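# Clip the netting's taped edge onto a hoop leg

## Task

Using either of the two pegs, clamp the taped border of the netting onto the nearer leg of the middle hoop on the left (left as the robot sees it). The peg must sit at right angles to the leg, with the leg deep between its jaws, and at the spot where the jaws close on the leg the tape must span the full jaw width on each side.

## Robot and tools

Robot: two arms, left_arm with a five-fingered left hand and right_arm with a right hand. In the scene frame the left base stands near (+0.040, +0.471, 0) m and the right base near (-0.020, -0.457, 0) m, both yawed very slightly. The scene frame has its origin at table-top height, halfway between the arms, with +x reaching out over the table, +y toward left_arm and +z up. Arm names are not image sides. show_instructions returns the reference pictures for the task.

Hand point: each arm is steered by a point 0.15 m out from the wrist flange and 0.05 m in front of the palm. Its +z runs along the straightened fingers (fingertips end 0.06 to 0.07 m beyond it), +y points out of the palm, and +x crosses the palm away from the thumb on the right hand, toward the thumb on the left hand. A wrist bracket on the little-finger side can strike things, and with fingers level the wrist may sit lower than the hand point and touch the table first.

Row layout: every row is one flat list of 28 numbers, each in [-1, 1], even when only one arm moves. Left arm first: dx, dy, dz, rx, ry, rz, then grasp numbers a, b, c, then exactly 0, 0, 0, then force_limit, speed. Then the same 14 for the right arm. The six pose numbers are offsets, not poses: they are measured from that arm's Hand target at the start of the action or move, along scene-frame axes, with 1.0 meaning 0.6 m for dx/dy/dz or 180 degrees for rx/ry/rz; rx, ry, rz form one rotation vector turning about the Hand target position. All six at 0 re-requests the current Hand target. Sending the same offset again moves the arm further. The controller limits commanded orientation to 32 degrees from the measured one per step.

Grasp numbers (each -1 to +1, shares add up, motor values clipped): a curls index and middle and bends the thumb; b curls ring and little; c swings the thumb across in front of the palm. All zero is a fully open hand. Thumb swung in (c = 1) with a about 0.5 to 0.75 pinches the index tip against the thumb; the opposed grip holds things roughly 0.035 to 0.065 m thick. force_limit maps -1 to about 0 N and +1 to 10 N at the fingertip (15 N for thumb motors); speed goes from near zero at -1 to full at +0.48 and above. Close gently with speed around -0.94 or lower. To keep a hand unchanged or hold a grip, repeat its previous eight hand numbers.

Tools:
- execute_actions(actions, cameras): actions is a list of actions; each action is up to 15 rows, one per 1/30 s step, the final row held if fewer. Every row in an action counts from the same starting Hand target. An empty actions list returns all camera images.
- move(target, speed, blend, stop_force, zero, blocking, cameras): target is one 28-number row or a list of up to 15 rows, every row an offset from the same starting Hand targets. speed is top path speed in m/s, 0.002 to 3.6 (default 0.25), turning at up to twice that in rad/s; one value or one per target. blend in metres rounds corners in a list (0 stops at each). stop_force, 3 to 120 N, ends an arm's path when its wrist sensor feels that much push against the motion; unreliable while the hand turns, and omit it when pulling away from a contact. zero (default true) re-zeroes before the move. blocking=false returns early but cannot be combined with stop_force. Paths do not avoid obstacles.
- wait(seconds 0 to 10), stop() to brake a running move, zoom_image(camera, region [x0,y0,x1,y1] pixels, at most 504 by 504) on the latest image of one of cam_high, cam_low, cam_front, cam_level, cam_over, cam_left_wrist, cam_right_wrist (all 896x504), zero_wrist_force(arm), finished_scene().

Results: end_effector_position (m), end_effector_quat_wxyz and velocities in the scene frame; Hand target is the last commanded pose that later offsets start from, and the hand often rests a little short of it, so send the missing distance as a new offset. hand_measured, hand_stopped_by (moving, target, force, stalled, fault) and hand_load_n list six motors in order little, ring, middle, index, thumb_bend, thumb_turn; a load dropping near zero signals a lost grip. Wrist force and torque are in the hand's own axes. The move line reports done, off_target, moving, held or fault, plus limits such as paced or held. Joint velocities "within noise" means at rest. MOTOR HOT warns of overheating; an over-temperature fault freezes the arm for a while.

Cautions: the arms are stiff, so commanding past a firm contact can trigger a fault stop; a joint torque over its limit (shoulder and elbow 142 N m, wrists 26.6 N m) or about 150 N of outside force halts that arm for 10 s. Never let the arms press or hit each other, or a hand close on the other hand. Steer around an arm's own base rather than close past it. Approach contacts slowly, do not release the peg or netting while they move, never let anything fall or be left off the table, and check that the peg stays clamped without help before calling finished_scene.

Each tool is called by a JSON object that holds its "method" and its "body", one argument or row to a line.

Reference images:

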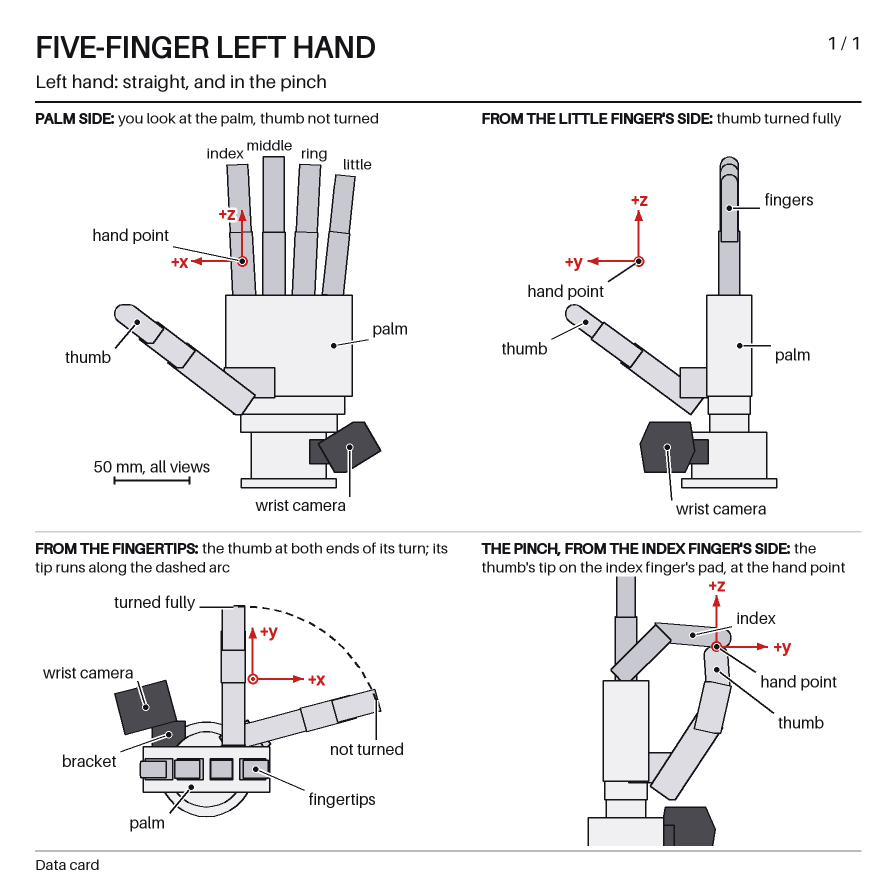

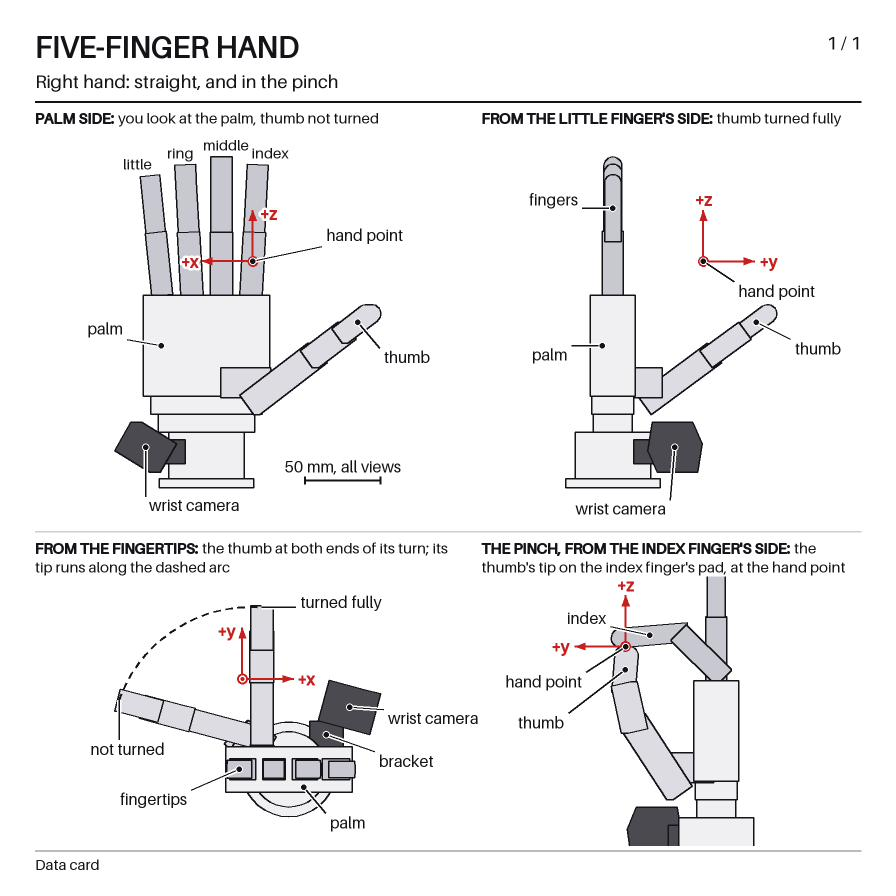

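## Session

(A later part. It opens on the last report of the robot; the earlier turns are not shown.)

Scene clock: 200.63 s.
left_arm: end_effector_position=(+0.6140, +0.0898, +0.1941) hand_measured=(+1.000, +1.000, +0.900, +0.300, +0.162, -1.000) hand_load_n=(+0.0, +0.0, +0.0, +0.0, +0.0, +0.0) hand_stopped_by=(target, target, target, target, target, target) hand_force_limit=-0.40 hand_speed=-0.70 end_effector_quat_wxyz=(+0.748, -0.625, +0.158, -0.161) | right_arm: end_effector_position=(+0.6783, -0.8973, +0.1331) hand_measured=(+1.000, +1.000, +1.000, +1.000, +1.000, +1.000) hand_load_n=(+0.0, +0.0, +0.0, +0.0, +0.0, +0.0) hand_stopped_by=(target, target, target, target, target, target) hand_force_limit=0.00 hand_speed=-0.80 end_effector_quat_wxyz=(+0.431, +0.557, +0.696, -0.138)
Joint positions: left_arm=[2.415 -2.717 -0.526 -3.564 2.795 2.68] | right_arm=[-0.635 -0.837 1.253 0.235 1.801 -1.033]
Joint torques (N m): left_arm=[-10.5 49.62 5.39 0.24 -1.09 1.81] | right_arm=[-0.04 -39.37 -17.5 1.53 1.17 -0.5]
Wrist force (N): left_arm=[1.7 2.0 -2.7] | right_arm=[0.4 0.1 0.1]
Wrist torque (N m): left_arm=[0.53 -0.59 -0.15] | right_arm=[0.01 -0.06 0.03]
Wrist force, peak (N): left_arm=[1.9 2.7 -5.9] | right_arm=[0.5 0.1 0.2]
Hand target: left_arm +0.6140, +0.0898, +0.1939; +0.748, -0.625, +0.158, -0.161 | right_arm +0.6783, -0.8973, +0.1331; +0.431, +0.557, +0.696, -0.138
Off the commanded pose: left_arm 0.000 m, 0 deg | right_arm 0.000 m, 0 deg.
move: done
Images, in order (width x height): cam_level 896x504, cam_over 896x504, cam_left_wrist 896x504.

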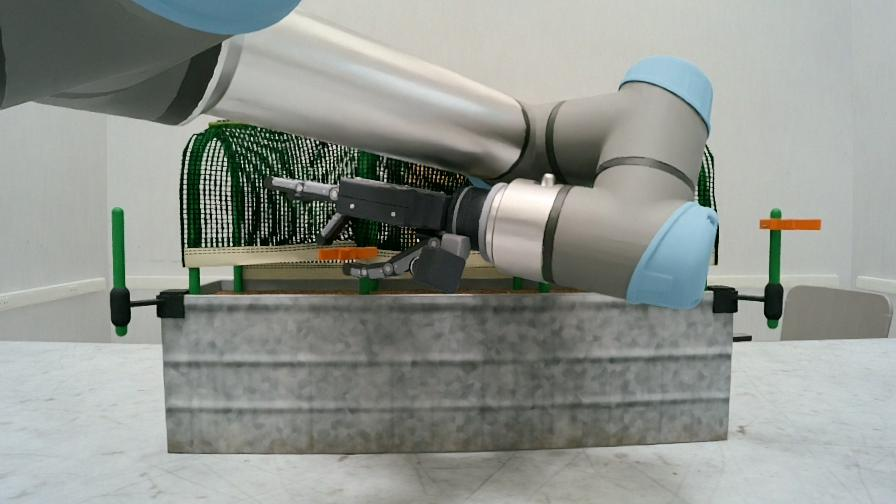

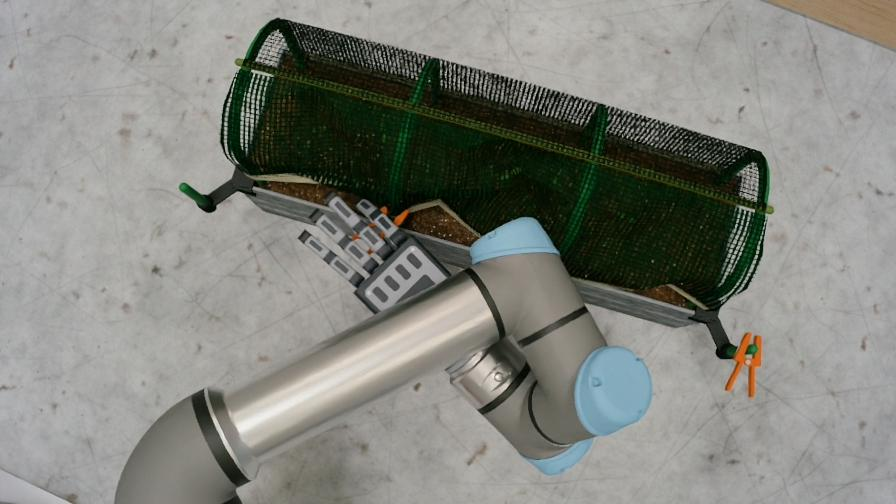

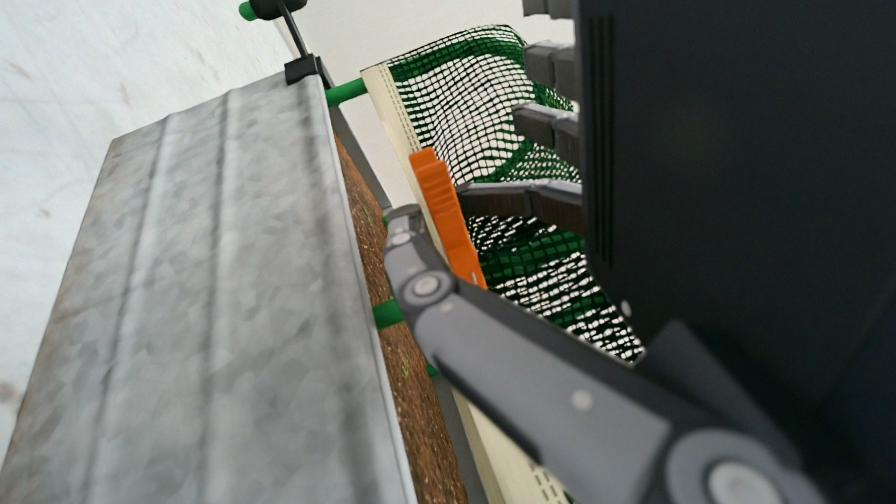

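{"method": "move", "body": {
  "target": [
    [-0.0058,-0.012,0,0,0,0, 0.25,-1,1,0,0,0, -0.4,-0.7, 0,0,0,0,0,0, 0,0,0,0,0,0, 0,-0.8],
    [-0.0058,-0.012,0.0128,-0.0899,0.0438,0.0035, 0.25,-1,1,0,0,0, -0.4,-0.7, 0,0,0,0,0,0, 0,0,0,0,0,0, 0,-0.8]
  ],
  "speed": 0.05,
  "cameras": ["cam_level","cam_left_wrist","cam_over"]
}}

{"method": "zoom_image", "body": {
  "camera": "cam_level",
  "region": [285, 215, 425, 295]
}}

{"method": "zoom_image", "body": {
  "camera": "cam_left_wrist",
  "region": [340, 120, 540, 320]
}}

{"method": "zoom_image", "body": {
  "camera": "cam_over",
  "region": [325, 180, 445, 300]
}}

Scene clock: 208.07 s.
left_arm: end_effector_position=(+0.6105, +0.0826, +0.2016) hand_measured=(+1.000, +1.000, +0.900, +0.300, +0.162, -1.000) hand_load_n=(+0.0, +0.0, +0.0, -0.5, +0.0, +0.0) hand_stopped_by=(target, target, target, target, target, target) hand_force_limit=-0.40 hand_speed=-0.70 end_effector_quat_wxyz=(-0.641, +0.734, -0.181, +0.134) | right_arm: end_effector_position=(+0.6783, -0.8973, +0.1331) hand_measured=(+1.000, +1.000, +1.000, +1.000, +1.000, +1.000) hand_load_n=(+0.0, +0.0, +0.0, +0.0, +0.0, +0.0) hand_stopped_by=(target, target, target, target, target, target) hand_force_limit=0.00 hand_speed=-0.80 end_effector_quat_wxyz=(+0.431, +0.557, +0.696, -0.138)
Joint positions: left_arm=[2.429 -2.347 -0.996 -2.488 2.809 3.608] | right_arm=[-0.635 -0.837 1.253 0.235 1.801 -1.033]
Joint torques (N m): left_arm=[9.94 59.19 6.91 2.23 -0.93 1.76] | right_arm=[0.29 -40.17 -18.06 1.47 1.3 -0.54]
Wrist force (N): left_arm=[1.6 1.8 -2.2] | right_arm=[0.1 0.2 -0.2]
Wrist torque (N m): left_arm=[0.37 -0.46 -0.21] | right_arm=[0.06 -0.01 0.01]
Wrist force, peak (N): left_arm=[2.4 2.4 -2.7] | right_arm=[0.3 0.3 -0.4]
Hand target: left_arm +0.6105, +0.0826, +0.2016; -0.641, +0.734, -0.181, +0.134 | right_arm +0.6783, -0.8973, +0.1331; +0.431, +0.557, +0.696, -0.138
Off the commanded pose: left_arm 0.000 m, 0 deg | right_arm 0.000 m, 0 deg.
move: done
Images, in order (width x height): cam_level 896x504, cam_over 896x504, cam_left_wrist 896x504.

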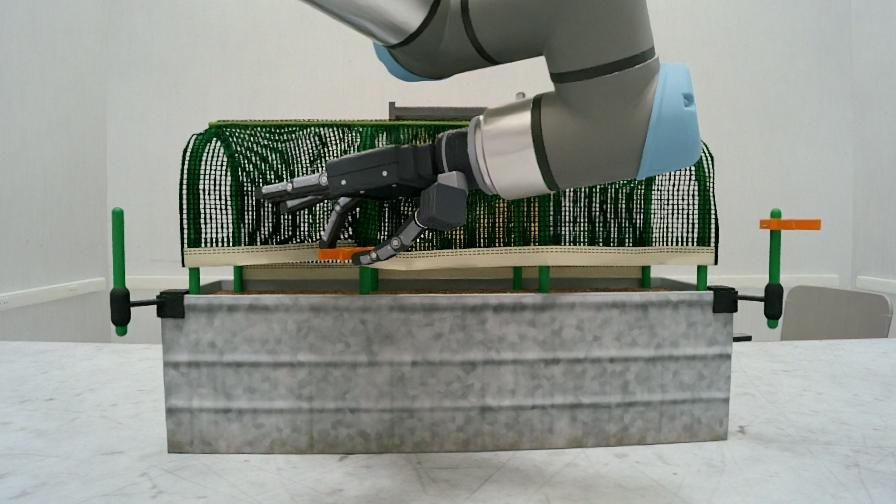

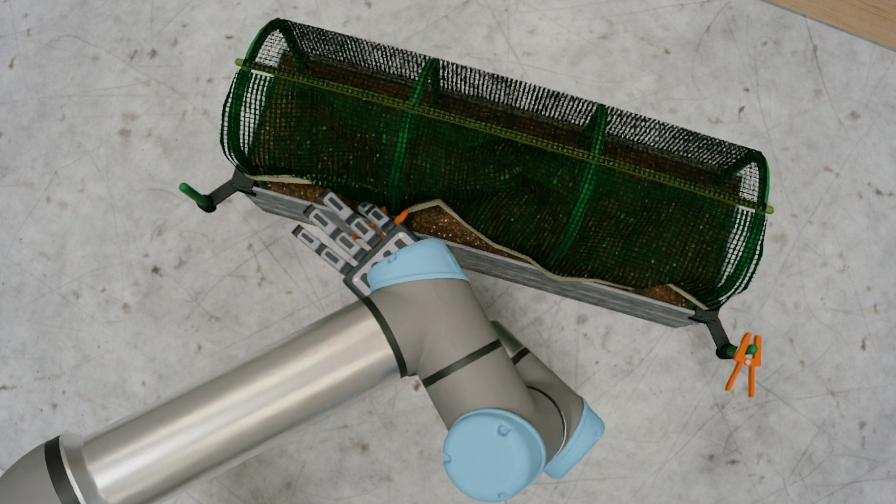

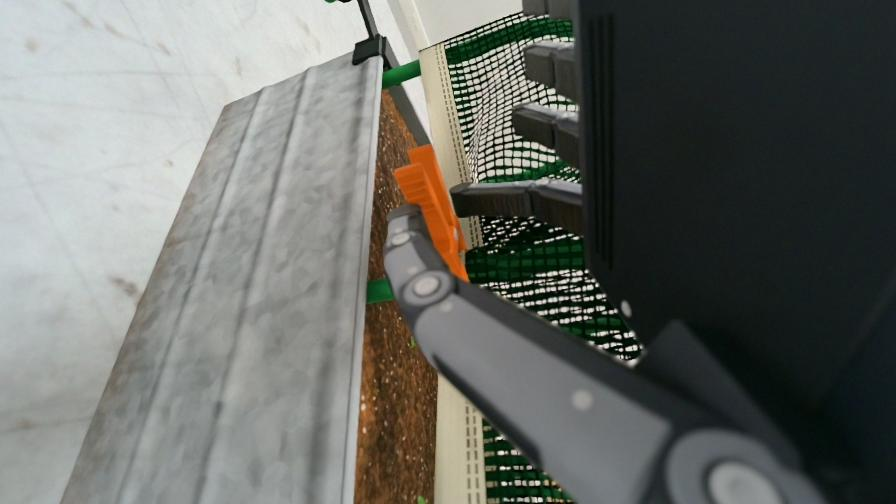

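Scaled by 3.600 from the camera's 896x504 image, which has a finer 1280x720 frame.

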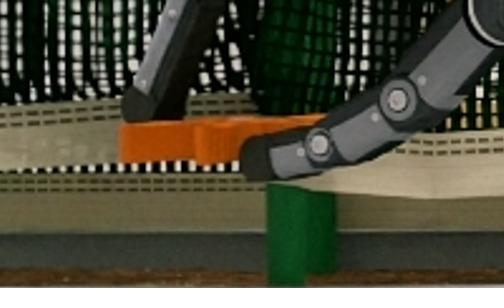

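Scaled by 2.520 from the camera's 896x504 image, which has a finer 1280x720 frame.

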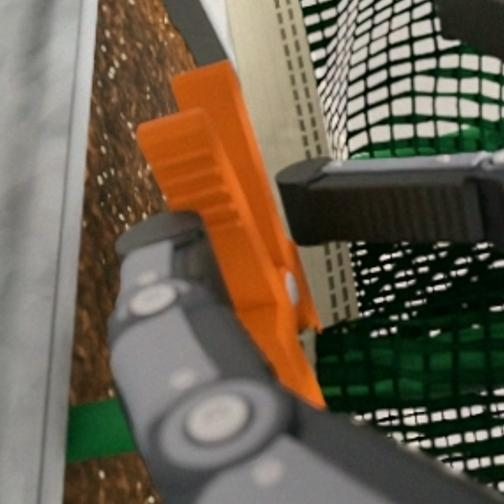

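Scaled by 4.200 from the camera's 896x504 image, which has a finer 1280x720 frame.

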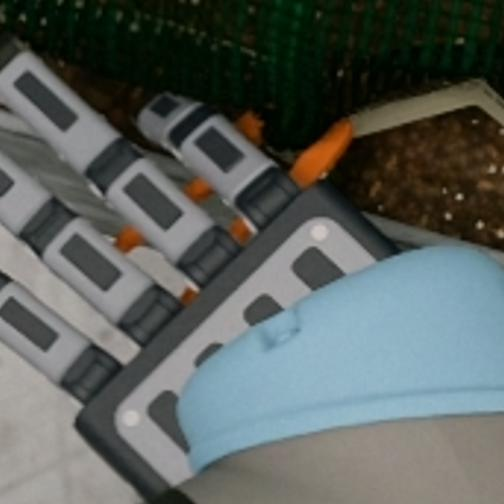

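{"method": "move", "body": {
  "target": [
    [0.0026,0.0052,0.002,0,0,0, 0.25,-1,1,0,0,0, -0.4,-0.7, 0,0,0,0,0,0, 0,0,0,0,0,0, 0,-0.8]
  ],
  "speed": 0.02,
  "cameras": ["cam_level","cam_left_wrist","cam_over"]
}}

{"method": "zoom_image", "body": {
  "camera": "cam_level",
  "region": [285, 215, 425, 295]
}}

{"method": "zoom_image", "body": {
  "camera": "cam_left_wrist",
  "region": [340, 120, 540, 320]
}}

Scene clock: 209.63 s.
left_arm: end_effector_position=(+0.6120, +0.0856, +0.2028) hand_measured=(+1.000, +1.000, +0.900, +0.300, +0.162, -1.000) hand_load_n=(-0.5, +0.0, +0.0, -0.5, +0.0, +0.0) hand_stopped_by=(target, target, target, target, target, target) hand_force_limit=-0.40 hand_speed=-0.70 end_effector_quat_wxyz=(-0.641, +0.734, -0.181, +0.134) | right_arm: end_effector_position=(+0.6783, -0.8973, +0.1331) hand_measured=(+1.000, +1.000, +1.000, +1.000, +1.000, +1.000) hand_load_n=(+0.0, +0.0, +0.0, +0.0, +0.0, +0.0) hand_stopped_by=(target, target, target, target, target, target) hand_force_limit=0.00 hand_speed=-0.80 end_effector_quat_wxyz=(+0.431, +0.557, +0.696, -0.138)
Joint positions: left_arm=[2.433 -2.34 -1.005 -2.478 2.813 3.616] | right_arm=[-0.635 -0.837 1.253 0.235 1.801 -1.033]
Joint torques (N m): left_arm=[9.62 59.12 9.4 1.98 2.48 1.64] | right_arm=[0.43 -39.98 -17.55 1.45 1.33 -0.51]
Wrist force (N): left_arm=[1.7 2.1 -2.7] | right_arm=[0.0 0.3 0.2]
Wrist torque (N m): left_arm=[0.41 -0.50 -0.20] | right_arm=[0.05 -0.01 0.01]
Wrist force, peak (N): left_arm=[1.7 2.1 -2.7] | right_arm=[0.3 0.4 -0.4]
Hand target: left_arm +0.6121, +0.0857, +0.2028; -0.641, +0.734, -0.181, +0.134 | right_arm +0.6783, -0.8973, +0.1331; +0.431, +0.557, +0.696, -0.138
Off the commanded pose: left_arm 0.000 m, 0 deg | right_arm 0.000 m, 0 deg.
move: done
Images, in order (width x height): cam_level 896x504, cam_over 896x504, cam_left_wrist 896x504.

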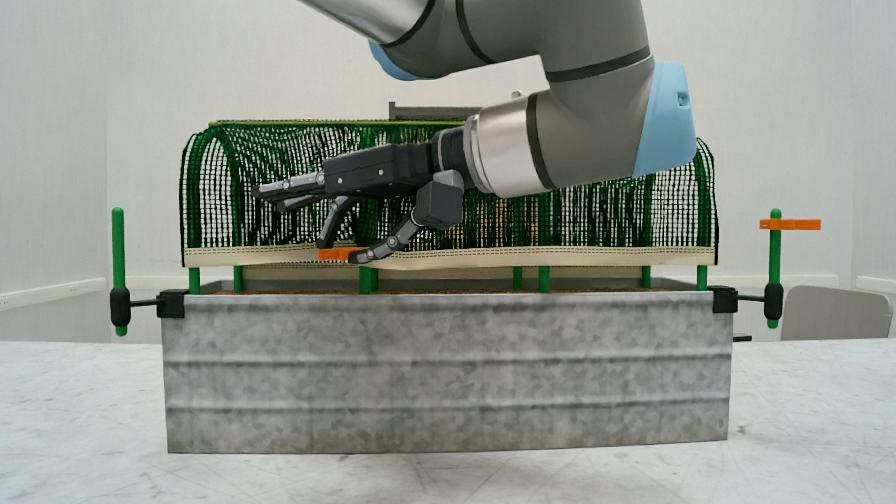

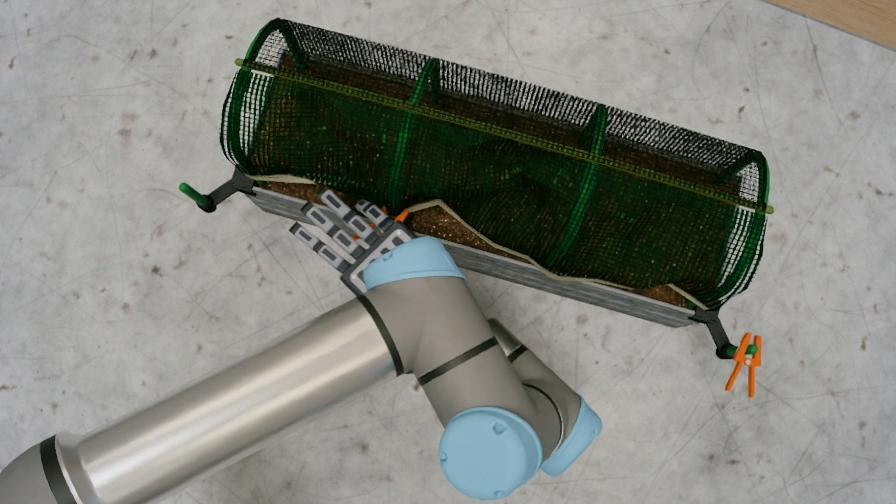

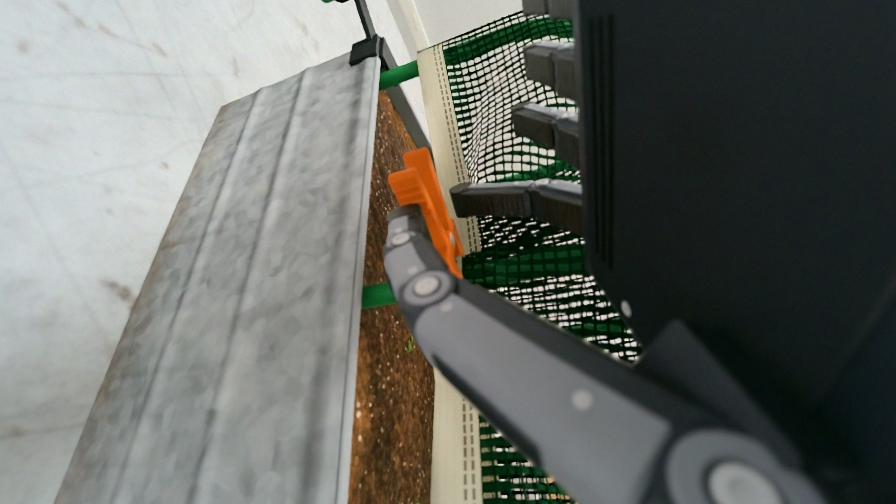

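Scaled by 3.600 from the camera's 896x504 image, which has a finer 1280x720 frame.

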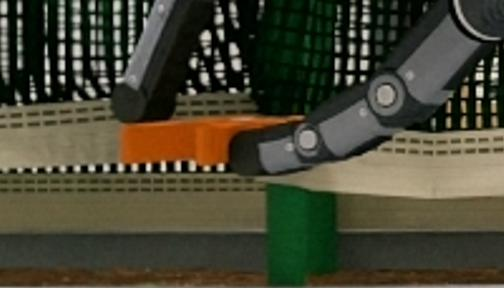

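Scaled by 2.520 from the camera's 896x504 image, which has a finer 1280x720 frame.

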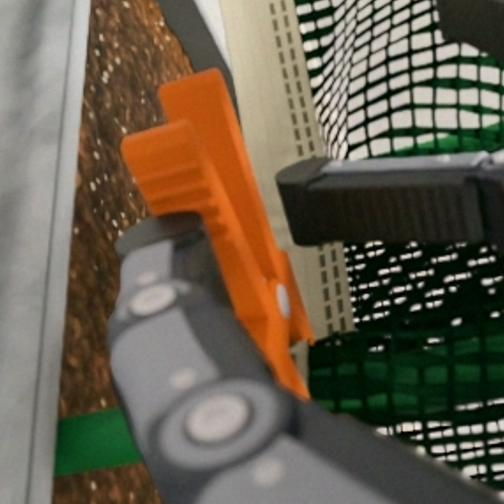

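{"method": "execute_actions", "body": {
  "actions": [
    [[0,0,0,0,0,0, 0.45,-0.5,1,0,0,0, -0.4,-0.8, 0,0,0,0,0,0, 0,0,0,0,0,0, 0,-0.8]]
  ],
  "cameras": ["cam_level","cam_left_wrist"]
}}

{"method": "zoom_image", "body": {
  "camera": "cam_level",
  "region": [285, 215, 425, 295]
}}

{"method": "zoom_image", "body": {
  "camera": "cam_left_wrist",
  "region": [340, 120, 540, 320]
}}

Scene clock: 211.40 s.
left_arm: end_effector_position=(+0.6121, +0.0857, +0.2028) hand_measured=(+1.000, +1.000, +0.376, +0.136, +0.162, -1.000) hand_load_n=(+0.0, +0.0, +0.0, +4.0, +1.0, +0.5) hand_stopped_by=(target, target, target, force, target, target) hand_force_limit=-0.40 hand_speed=-0.80 end_effector_quat_wxyz=(-0.641, +0.734, -0.181, +0.134) | right_arm: end_effector_position=(+0.6783, -0.8973, +0.1331) hand_measured=(+1.000, +1.000, +1.000, +1.000, +1.000, +1.000) hand_load_n=(+0.0, +0.0, +0.0, +0.0, +0.0, +0.0) hand_stopped_by=(target, target, target, target, target, target) hand_force_limit=0.00 hand_speed=-0.80 end_effector_quat_wxyz=(+0.431, +0.557, +0.696, -0.138)
Joint positions: left_arm=[2.434 -2.34 -1.006 -2.477 2.813 3.616] | right_arm=[-0.635 -0.837 1.253 0.235 1.801 -1.033]
Joint torques (N m): left_arm=[2.02 56.99 8.51 2.12 1.69 1.66] | right_arm=[0.04 -40.65 -17.47 1.44 1.4 -0.55]
Wrist force (N): left_arm=[1.3 0.6 -0.5] | right_arm=[0.2 0.3 -0.2]
Wrist torque (N m): left_arm=[0.38 -0.51 -0.22] | right_arm=[0.06 -0.03 0.02]
Wrist force, peak (N): left_arm=[1.7 2.0 -2.7] | right_arm=[0.3 0.4 -0.3]
Hand target: left_arm +0.6121, +0.0857, +0.2028; -0.641, +0.734, -0.181, +0.134 | right_arm +0.6783, -0.8973, +0.1331; +0.431, +0.557, +0.696, -0.138
Off the commanded pose: left_arm 0.000 m, 0 deg | right_arm 0.000 m, 0 deg.
Images, in order (width x height): cam_level 896x504, cam_left_wrist 896x504.

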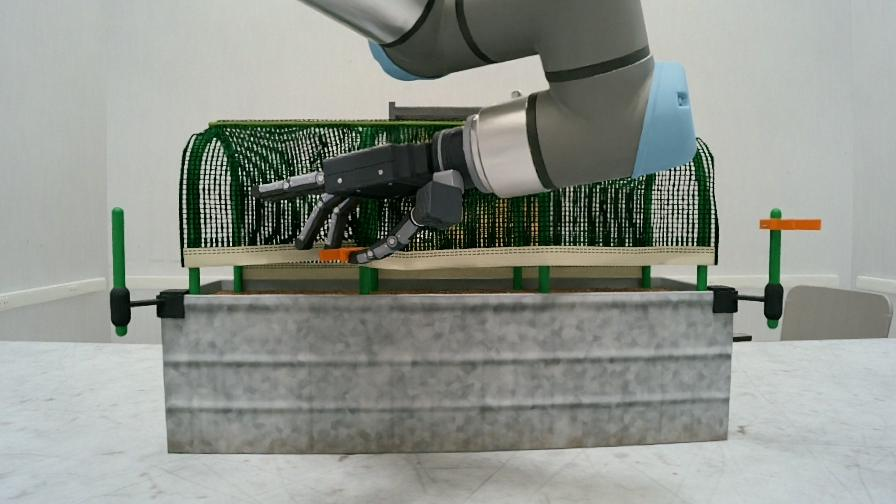

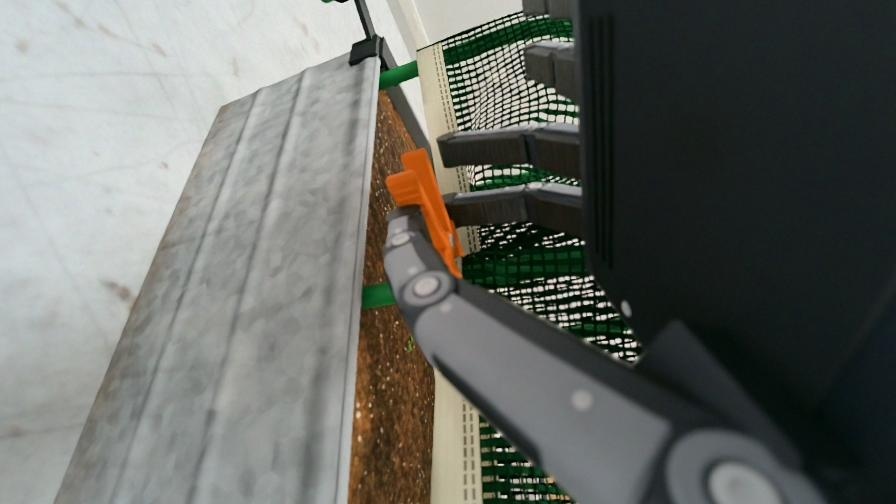

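Scaled by 3.600 from the camera's 896x504 image, which has a finer 1280x720 frame.

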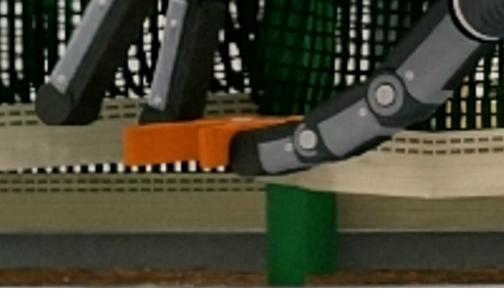

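Scaled by 2.520 from the camera's 896x504 image, which has a finer 1280x720 frame.

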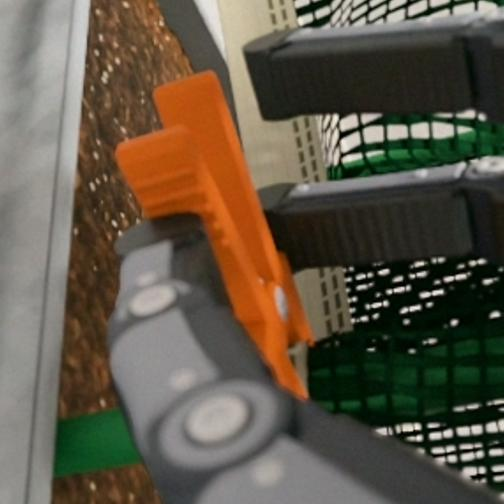

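{"method": "execute_actions", "body": {
  "actions": [
    [[0,0,0,0,0,0, 0.6,-0.125,1,0,0,0, 0.2,-0.75, 0,0,0,0,0,0, 0,0,0,0,0,0, 0,-0.8]]
  ],
  "cameras": ["cam_level","cam_left_wrist"]
}}

{"method": "zoom_image", "body": {
  "camera": "cam_level",
  "region": [285, 215, 425, 295]
}}

{"method": "zoom_image", "body": {
  "camera": "cam_left_wrist",
  "region": [340, 120, 540, 320]
}}

Scene clock: 213.67 s.
left_arm: end_effector_position=(+0.6121, +0.0857, +0.2028) hand_measured=(+1.000, +1.000, +0.058, +0.118, +0.164, -1.000) hand_load_n=(+0.0, -0.5, +8.5, +7.0, +6.5, +4.0) hand_stopped_by=(target, target, force, force, target, target) hand_force_limit=0.20 hand_speed=-0.75 end_effector_quat_wxyz=(-0.641, +0.734, -0.181, +0.134) | right_arm: end_effector_position=(+0.6783, -0.8973, +0.1331) hand_measured=(+1.000, +1.000, +1.000, +1.000, +1.000, +1.000) hand_load_n=(+0.0, +0.0, +0.0, +0.0, +0.0, +0.0) hand_stopped_by=(target, target, target, target, target, target) hand_force_limit=0.00 hand_speed=-0.80 end_effector_quat_wxyz=(+0.431, +0.557, +0.696, -0.138)
Joint positions: left_arm=[2.434 -2.34 -1.006 -2.477 2.813 3.616] | right_arm=[-0.635 -0.837 1.253 0.235 1.801 -1.033]
Joint torques (N m): left_arm=[-12.35 51.84 7.85 2.1 0.58 1.69] | right_arm=[0.51 -40.5 -17.3 1.43 1.44 -0.59]
Wrist force (N): left_arm=[0.3 0.1 1.8] | right_arm=[0.3 -0.1 -0.1]
Wrist torque (N m): left_arm=[0.33 -0.59 -0.22] | right_arm=[0.01 -0.04 0.01]
Wrist force, peak (N): left_arm=[1.1 -1.1 3.6] | right_arm=[0.6 0.3 0.0]
Hand target: left_arm +0.6121, +0.0857, +0.2028; -0.641, +0.734, -0.181, +0.134 | right_arm +0.6783, -0.8973, +0.1331; +0.431, +0.557, +0.696, -0.138
Off the commanded pose: left_arm 0.000 m, 0 deg | right_arm 0.000 m, 0 deg.
Images, in order (width x height): cam_level 896x504, cam_left_wrist 896x504.

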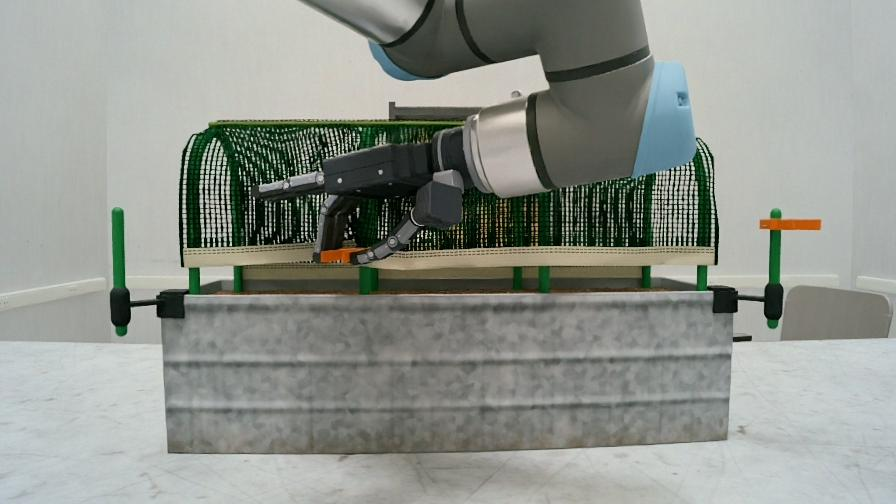

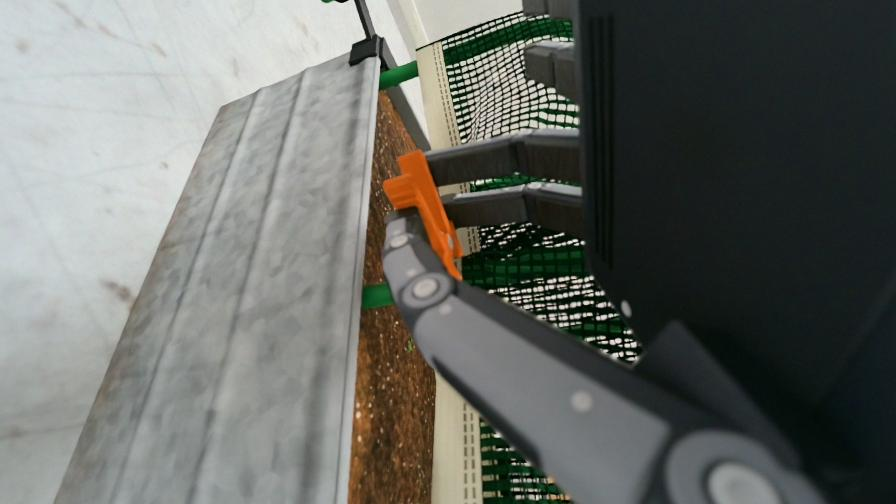

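Scaled by 3.600 from the camera's 896x504 image, which has a finer 1280x720 frame.

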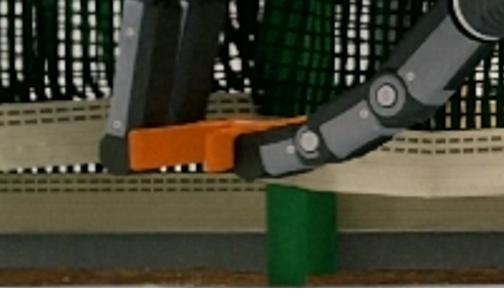

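Scaled by 2.520 from the camera's 896x504 image, which has a finer 1280x720 frame.

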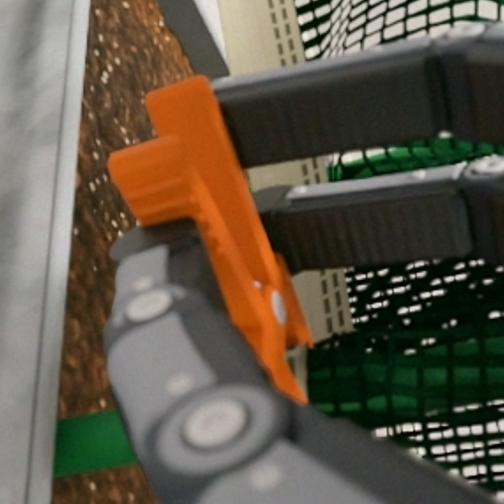

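{"method": "execute_actions", "body": {
  "actions": [
    [[0,0,0,0,0,0, 0.75,0.25,1,0,0,0, 1,-0.7, 0,0,0,0,0,0, 0,0,0,0,0,0, 0,-0.8]]
  ],
  "cameras": ["cam_level","cam_left_wrist","cam_over"]
}}

{"method": "zoom_image", "body": {
  "camera": "cam_level",
  "region": [285, 215, 425, 295]
}}

{"method": "zoom_image", "body": {
  "camera": "cam_left_wrist",
  "region": [340, 120, 540, 320]
}}

{"method": "zoom_image", "body": {
  "camera": "cam_over",
  "region": [325, 180, 445, 300]
}}

Scene clock: 215.00 s.
left_arm: end_effector_position=(+0.6121, +0.0857, +0.2028) hand_measured=(+0.576, +0.412, +0.034, +0.096, +0.164, -1.000) hand_load_n=(+0.0, +0.0, +11.0, +15.0, +10.5, +6.5) hand_stopped_by=(target, target, force, force, target, target) hand_force_limit=1.00 hand_speed=-0.70 end_effector_quat_wxyz=(-0.641, +0.734, -0.181, +0.134) | right_arm: end_effector_position=(+0.6783, -0.8973, +0.1331) hand_measured=(+1.000, +1.000, +1.000, +1.000, +1.000, +1.000) hand_load_n=(+0.0, +0.0, +0.0, +0.0, +0.0, +0.0) hand_stopped_by=(target, target, target, target, target, target) hand_force_limit=0.00 hand_speed=-0.80 end_effector_quat_wxyz=(+0.431, +0.557, +0.696, -0.138)
Joint positions: left_arm=[2.434 -2.34 -1.006 -2.477 2.813 3.616] | right_arm=[-0.635 -0.837 1.253 0.235 1.801 -1.033]
Joint torques (N m): left_arm=[-13.2 49.13 10.56 2.18 -0.2 0.98] | right_arm=[0.23 -40.35 -17.07 1.44 1.35 -0.43]
Wrist force (N): left_arm=[-0.3 -1.0 5.3] | right_arm=[0.2 0.1 -0.2]
Wrist torque (N m): left_arm=[0.33 -0.67 -0.27] | right_arm=[0.04 -0.03 0.02]
Wrist force, peak (N): left_arm=[-0.3 -1.2 5.8] | right_arm=[0.1 0.3 -0.5]
Hand target: left_arm +0.6121, +0.0857, +0.2028; -0.641, +0.734, -0.181, +0.134 | right_arm +0.6783, -0.8973, +0.1331; +0.431, +0.557, +0.696, -0.138
Off the commanded pose: left_arm 0.000 m, 0 deg | right_arm 0.000 m, 0 deg.
Images, in order (width x height): cam_level 896x504, cam_over 896x504, cam_left_wrist 896x504.

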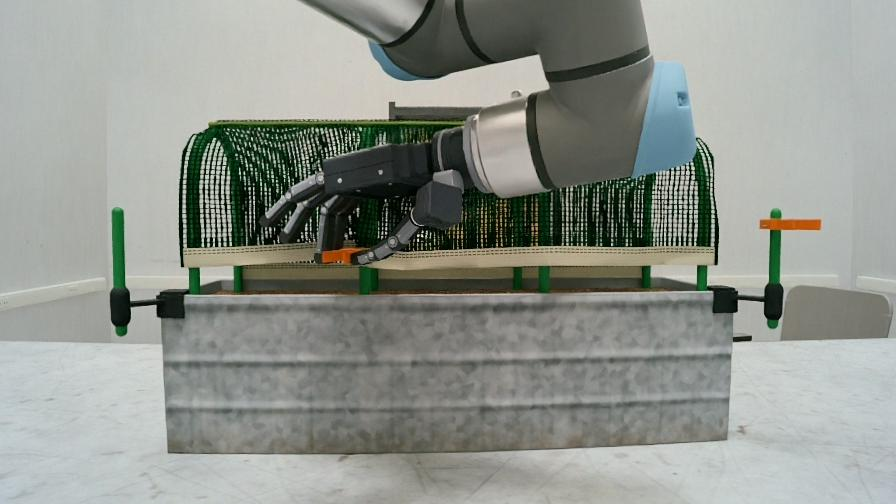

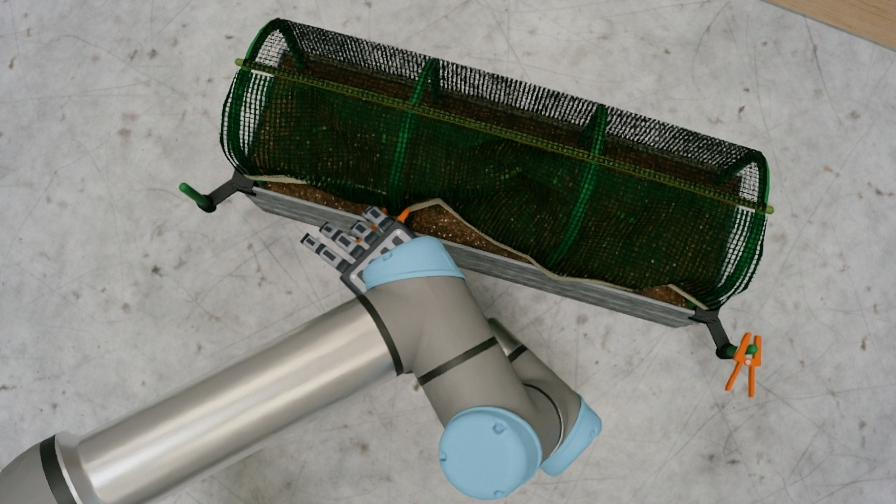

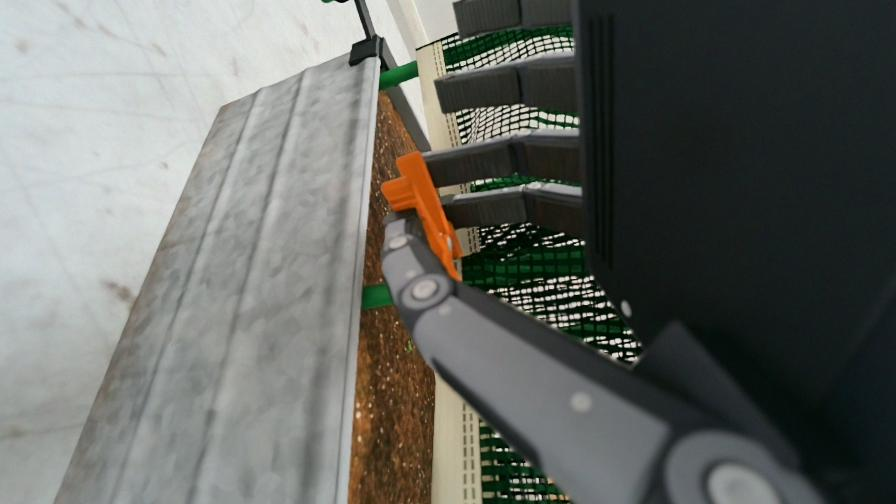

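Scaled by 3.600 from the camera's 896x504 image, which has a finer 1280x720 frame.

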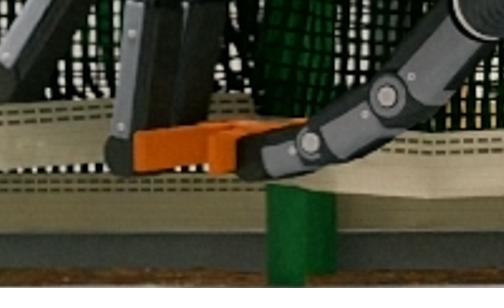

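Scaled by 2.520 from the camera's 896x504 image, which has a finer 1280x720 frame.

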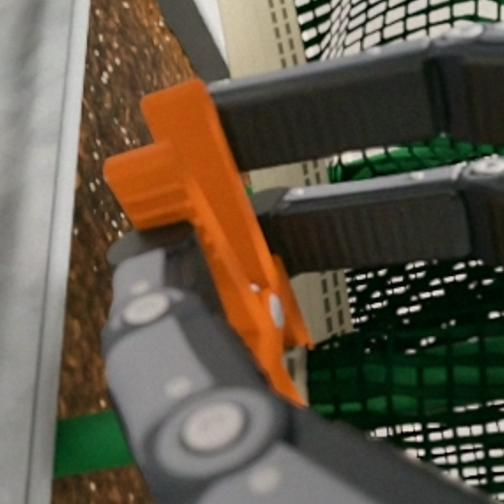

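Scaled by 4.200 from the camera's 896x504 image, which has a finer 1280x720 frame.

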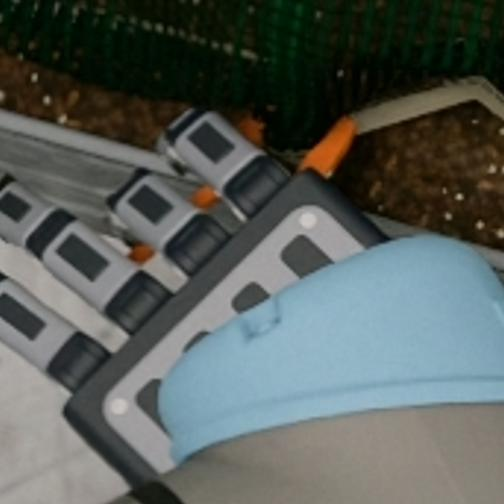

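{"method": "execute_actions", "body": {
  "actions": [
    [[0,0,0,0,0,0, 0.35,-0.75,1,0,0,0, 0.2,-0.75, 0,0,0,0,0,0, 0,0,0,0,0,0, 0,-0.8]]
  ]
}}

{"method": "move", "body": {
  "target": [
    [0.0022,0.0045,0.0,-0.03,0.01463,0.0, 0.35,-0.75,1,0,0,0, 0.2,-0.75, 0,0,0,0,0,0, 0,0,0,0,0,0, 0,-0.8]
  ],
  "speed": 0.03,
  "cameras": ["cam_level","cam_left_wrist","cam_over"]
}}

{"method": "zoom_image", "body": {
  "camera": "cam_level",
  "region": [285, 215, 425, 295]
}}

{"method": "zoom_image", "body": {
  "camera": "cam_left_wrist",
  "region": [340, 120, 540, 320]
}}

Scene clock: 218.83 s.
left_arm: end_effector_position=(+0.6121, +0.0857, +0.2028) hand_measured=(+1.000, +1.000, +0.638, +0.150, +0.162, -1.000) hand_load_n=(+0.0, +0.0, +0.0, +0.0, +1.0, +0.5) hand_stopped_by=(target, target, target, target, target, target) hand_force_limit=0.20 hand_speed=-0.75 end_effector_quat_wxyz=(-0.641, +0.734, -0.181, +0.134) | right_arm: end_effector_position=(+0.6783, -0.8973, +0.1331) hand_measured=(+1.000, +1.000, +1.000, +1.000, +1.000, +1.000) hand_load_n=(+0.0, +0.0, +0.5, +0.0, +0.0, +0.0) hand_stopped_by=(target, target, target, target, target, target) hand_force_limit=0.00 hand_speed=-0.80 end_effector_quat_wxyz=(+0.431, +0.557, +0.696, -0.138)
Joint positions: left_arm=[2.433 -2.34 -1.006 -2.477 2.813 3.616] | right_arm=[-0.635 -0.837 1.253 0.235 1.801 -1.033]
Joint torques (N m): left_arm=[4.89 44.27 12.45 -1.22 -0.2 -0.6] | right_arm=[0.21 -40.08 -16.79 1.47 1.33 -0.55]
Wrist force (N): left_arm=[2.1 2.3 -2.5] | right_arm=[0.3 0.3 0.1]
Wrist torque (N m): left_arm=[0.40 -0.47 -0.22] | right_arm=[0.04 -0.05 0.03]
Wrist force, peak (N): left_arm=[-0.2 -1.0 5.6] | right_arm=[-0.2 0.6 0.0]
Hand target: left_arm +0.6121, +0.0857, +0.2028; -0.641, +0.734, -0.181, +0.134 | right_arm +0.6783, -0.8973, +0.1331; +0.431, +0.557, +0.696, -0.138
Off the commanded pose: left_arm 0.000 m, 0 deg | right_arm 0.000 m, 0 deg.

Scene clock: 221.17 s.
left_arm: end_effector_position=(+0.6134, +0.0884, +0.2028) hand_measured=(+1.000, +1.000, +0.638, +0.150, +0.162, -1.000) hand_load_n=(+0.0, +0.0, +0.0, +0.0, +1.5, +0.0) hand_stopped_by=(target, target, target, target, target, target) hand_force_limit=0.20 hand_speed=-0.75 end_effector_quat_wxyz=(-0.601, +0.766, -0.189, +0.126) | right_arm: end_effector_position=(+0.6783, -0.8973, +0.1331) hand_measured=(+1.000, +1.000, +1.000, +1.000, +1.000, +1.000) hand_load_n=(+0.0, +0.0, +0.0, +0.0, +0.0, +0.0) hand_stopped_by=(target, target, target, target, target, target) hand_force_limit=0.00 hand_speed=-0.80 end_effector_quat_wxyz=(+0.431, +0.557, +0.696, -0.138)
Joint positions: left_arm=[2.453 -2.256 -1.129 -2.151 2.772 3.89] | right_arm=[-0.635 -0.837 1.253 0.235 1.801 -1.033]
Joint torques (N m): left_arm=[11.51 56.86 7.37 2.74 -0.38 2.06] | right_arm=[0.12 -39.87 -17.56 1.47 1.49 -0.46]
Wrist force (N): left_arm=[1.0 2.3 -4.0] | right_arm=[0.3 0.2 -0.3]
Wrist torque (N m): left_arm=[0.37 -0.45 -0.21] | right_arm=[0.06 -0.05 0.03]
Wrist force, peak (N): left_arm=[1.2 2.5 -4.0] | right_arm=[0.5 0.5 -0.1]
Hand target: left_arm +0.6134, +0.0884, +0.2028; -0.601, +0.766, -0.189, +0.126 | right_arm +0.6783, -0.8973, +0.1331; +0.431, +0.557, +0.696, -0.138
Off the commanded pose: left_arm 0.000 m, 0 deg | right_arm 0.000 m, 0 deg.
move: done
Images, in order (width x height): cam_level 896x504, cam_over 896x504, cam_left_wrist 896x504.

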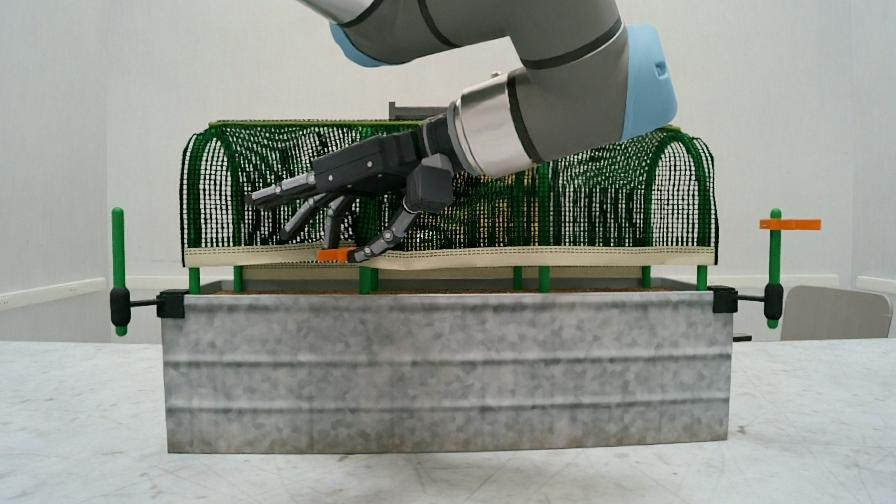

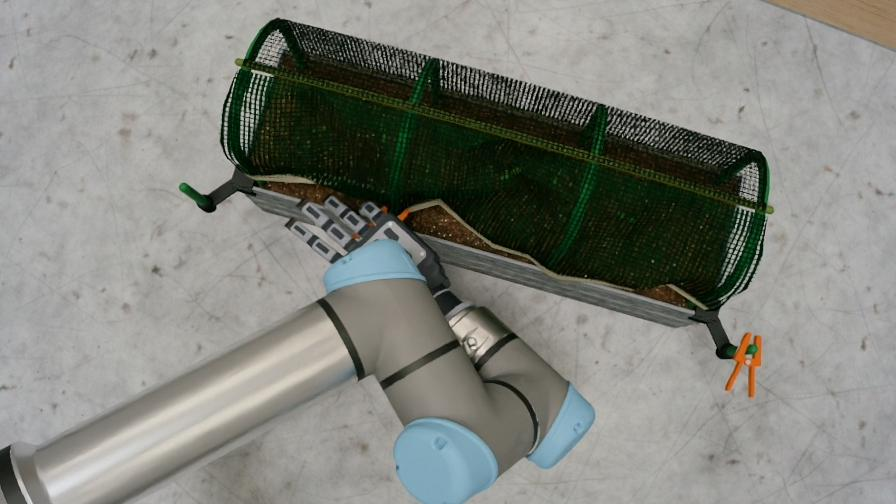

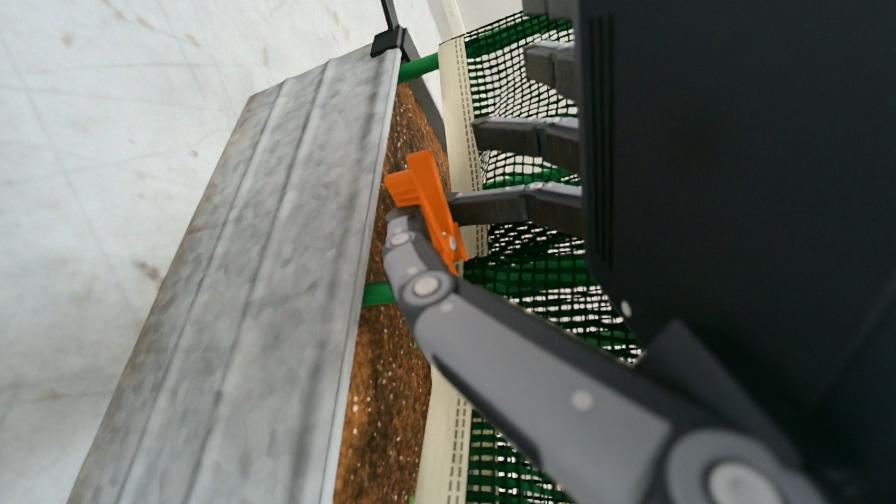

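Scaled by 3.600 from the camera's 896x504 image, which has a finer 1280x720 frame.

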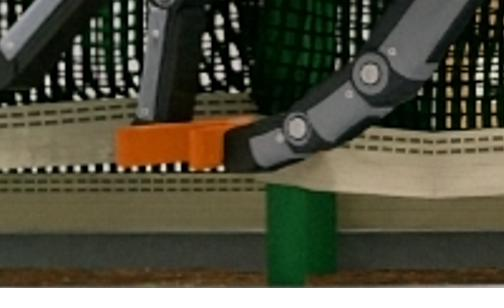

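Scaled by 2.520 from the camera's 896x504 image, which has a finer 1280x720 frame.

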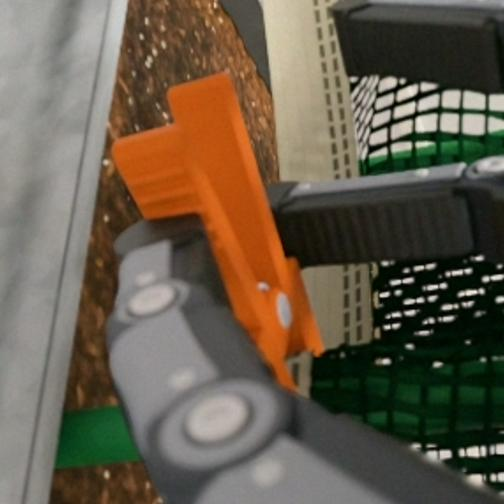

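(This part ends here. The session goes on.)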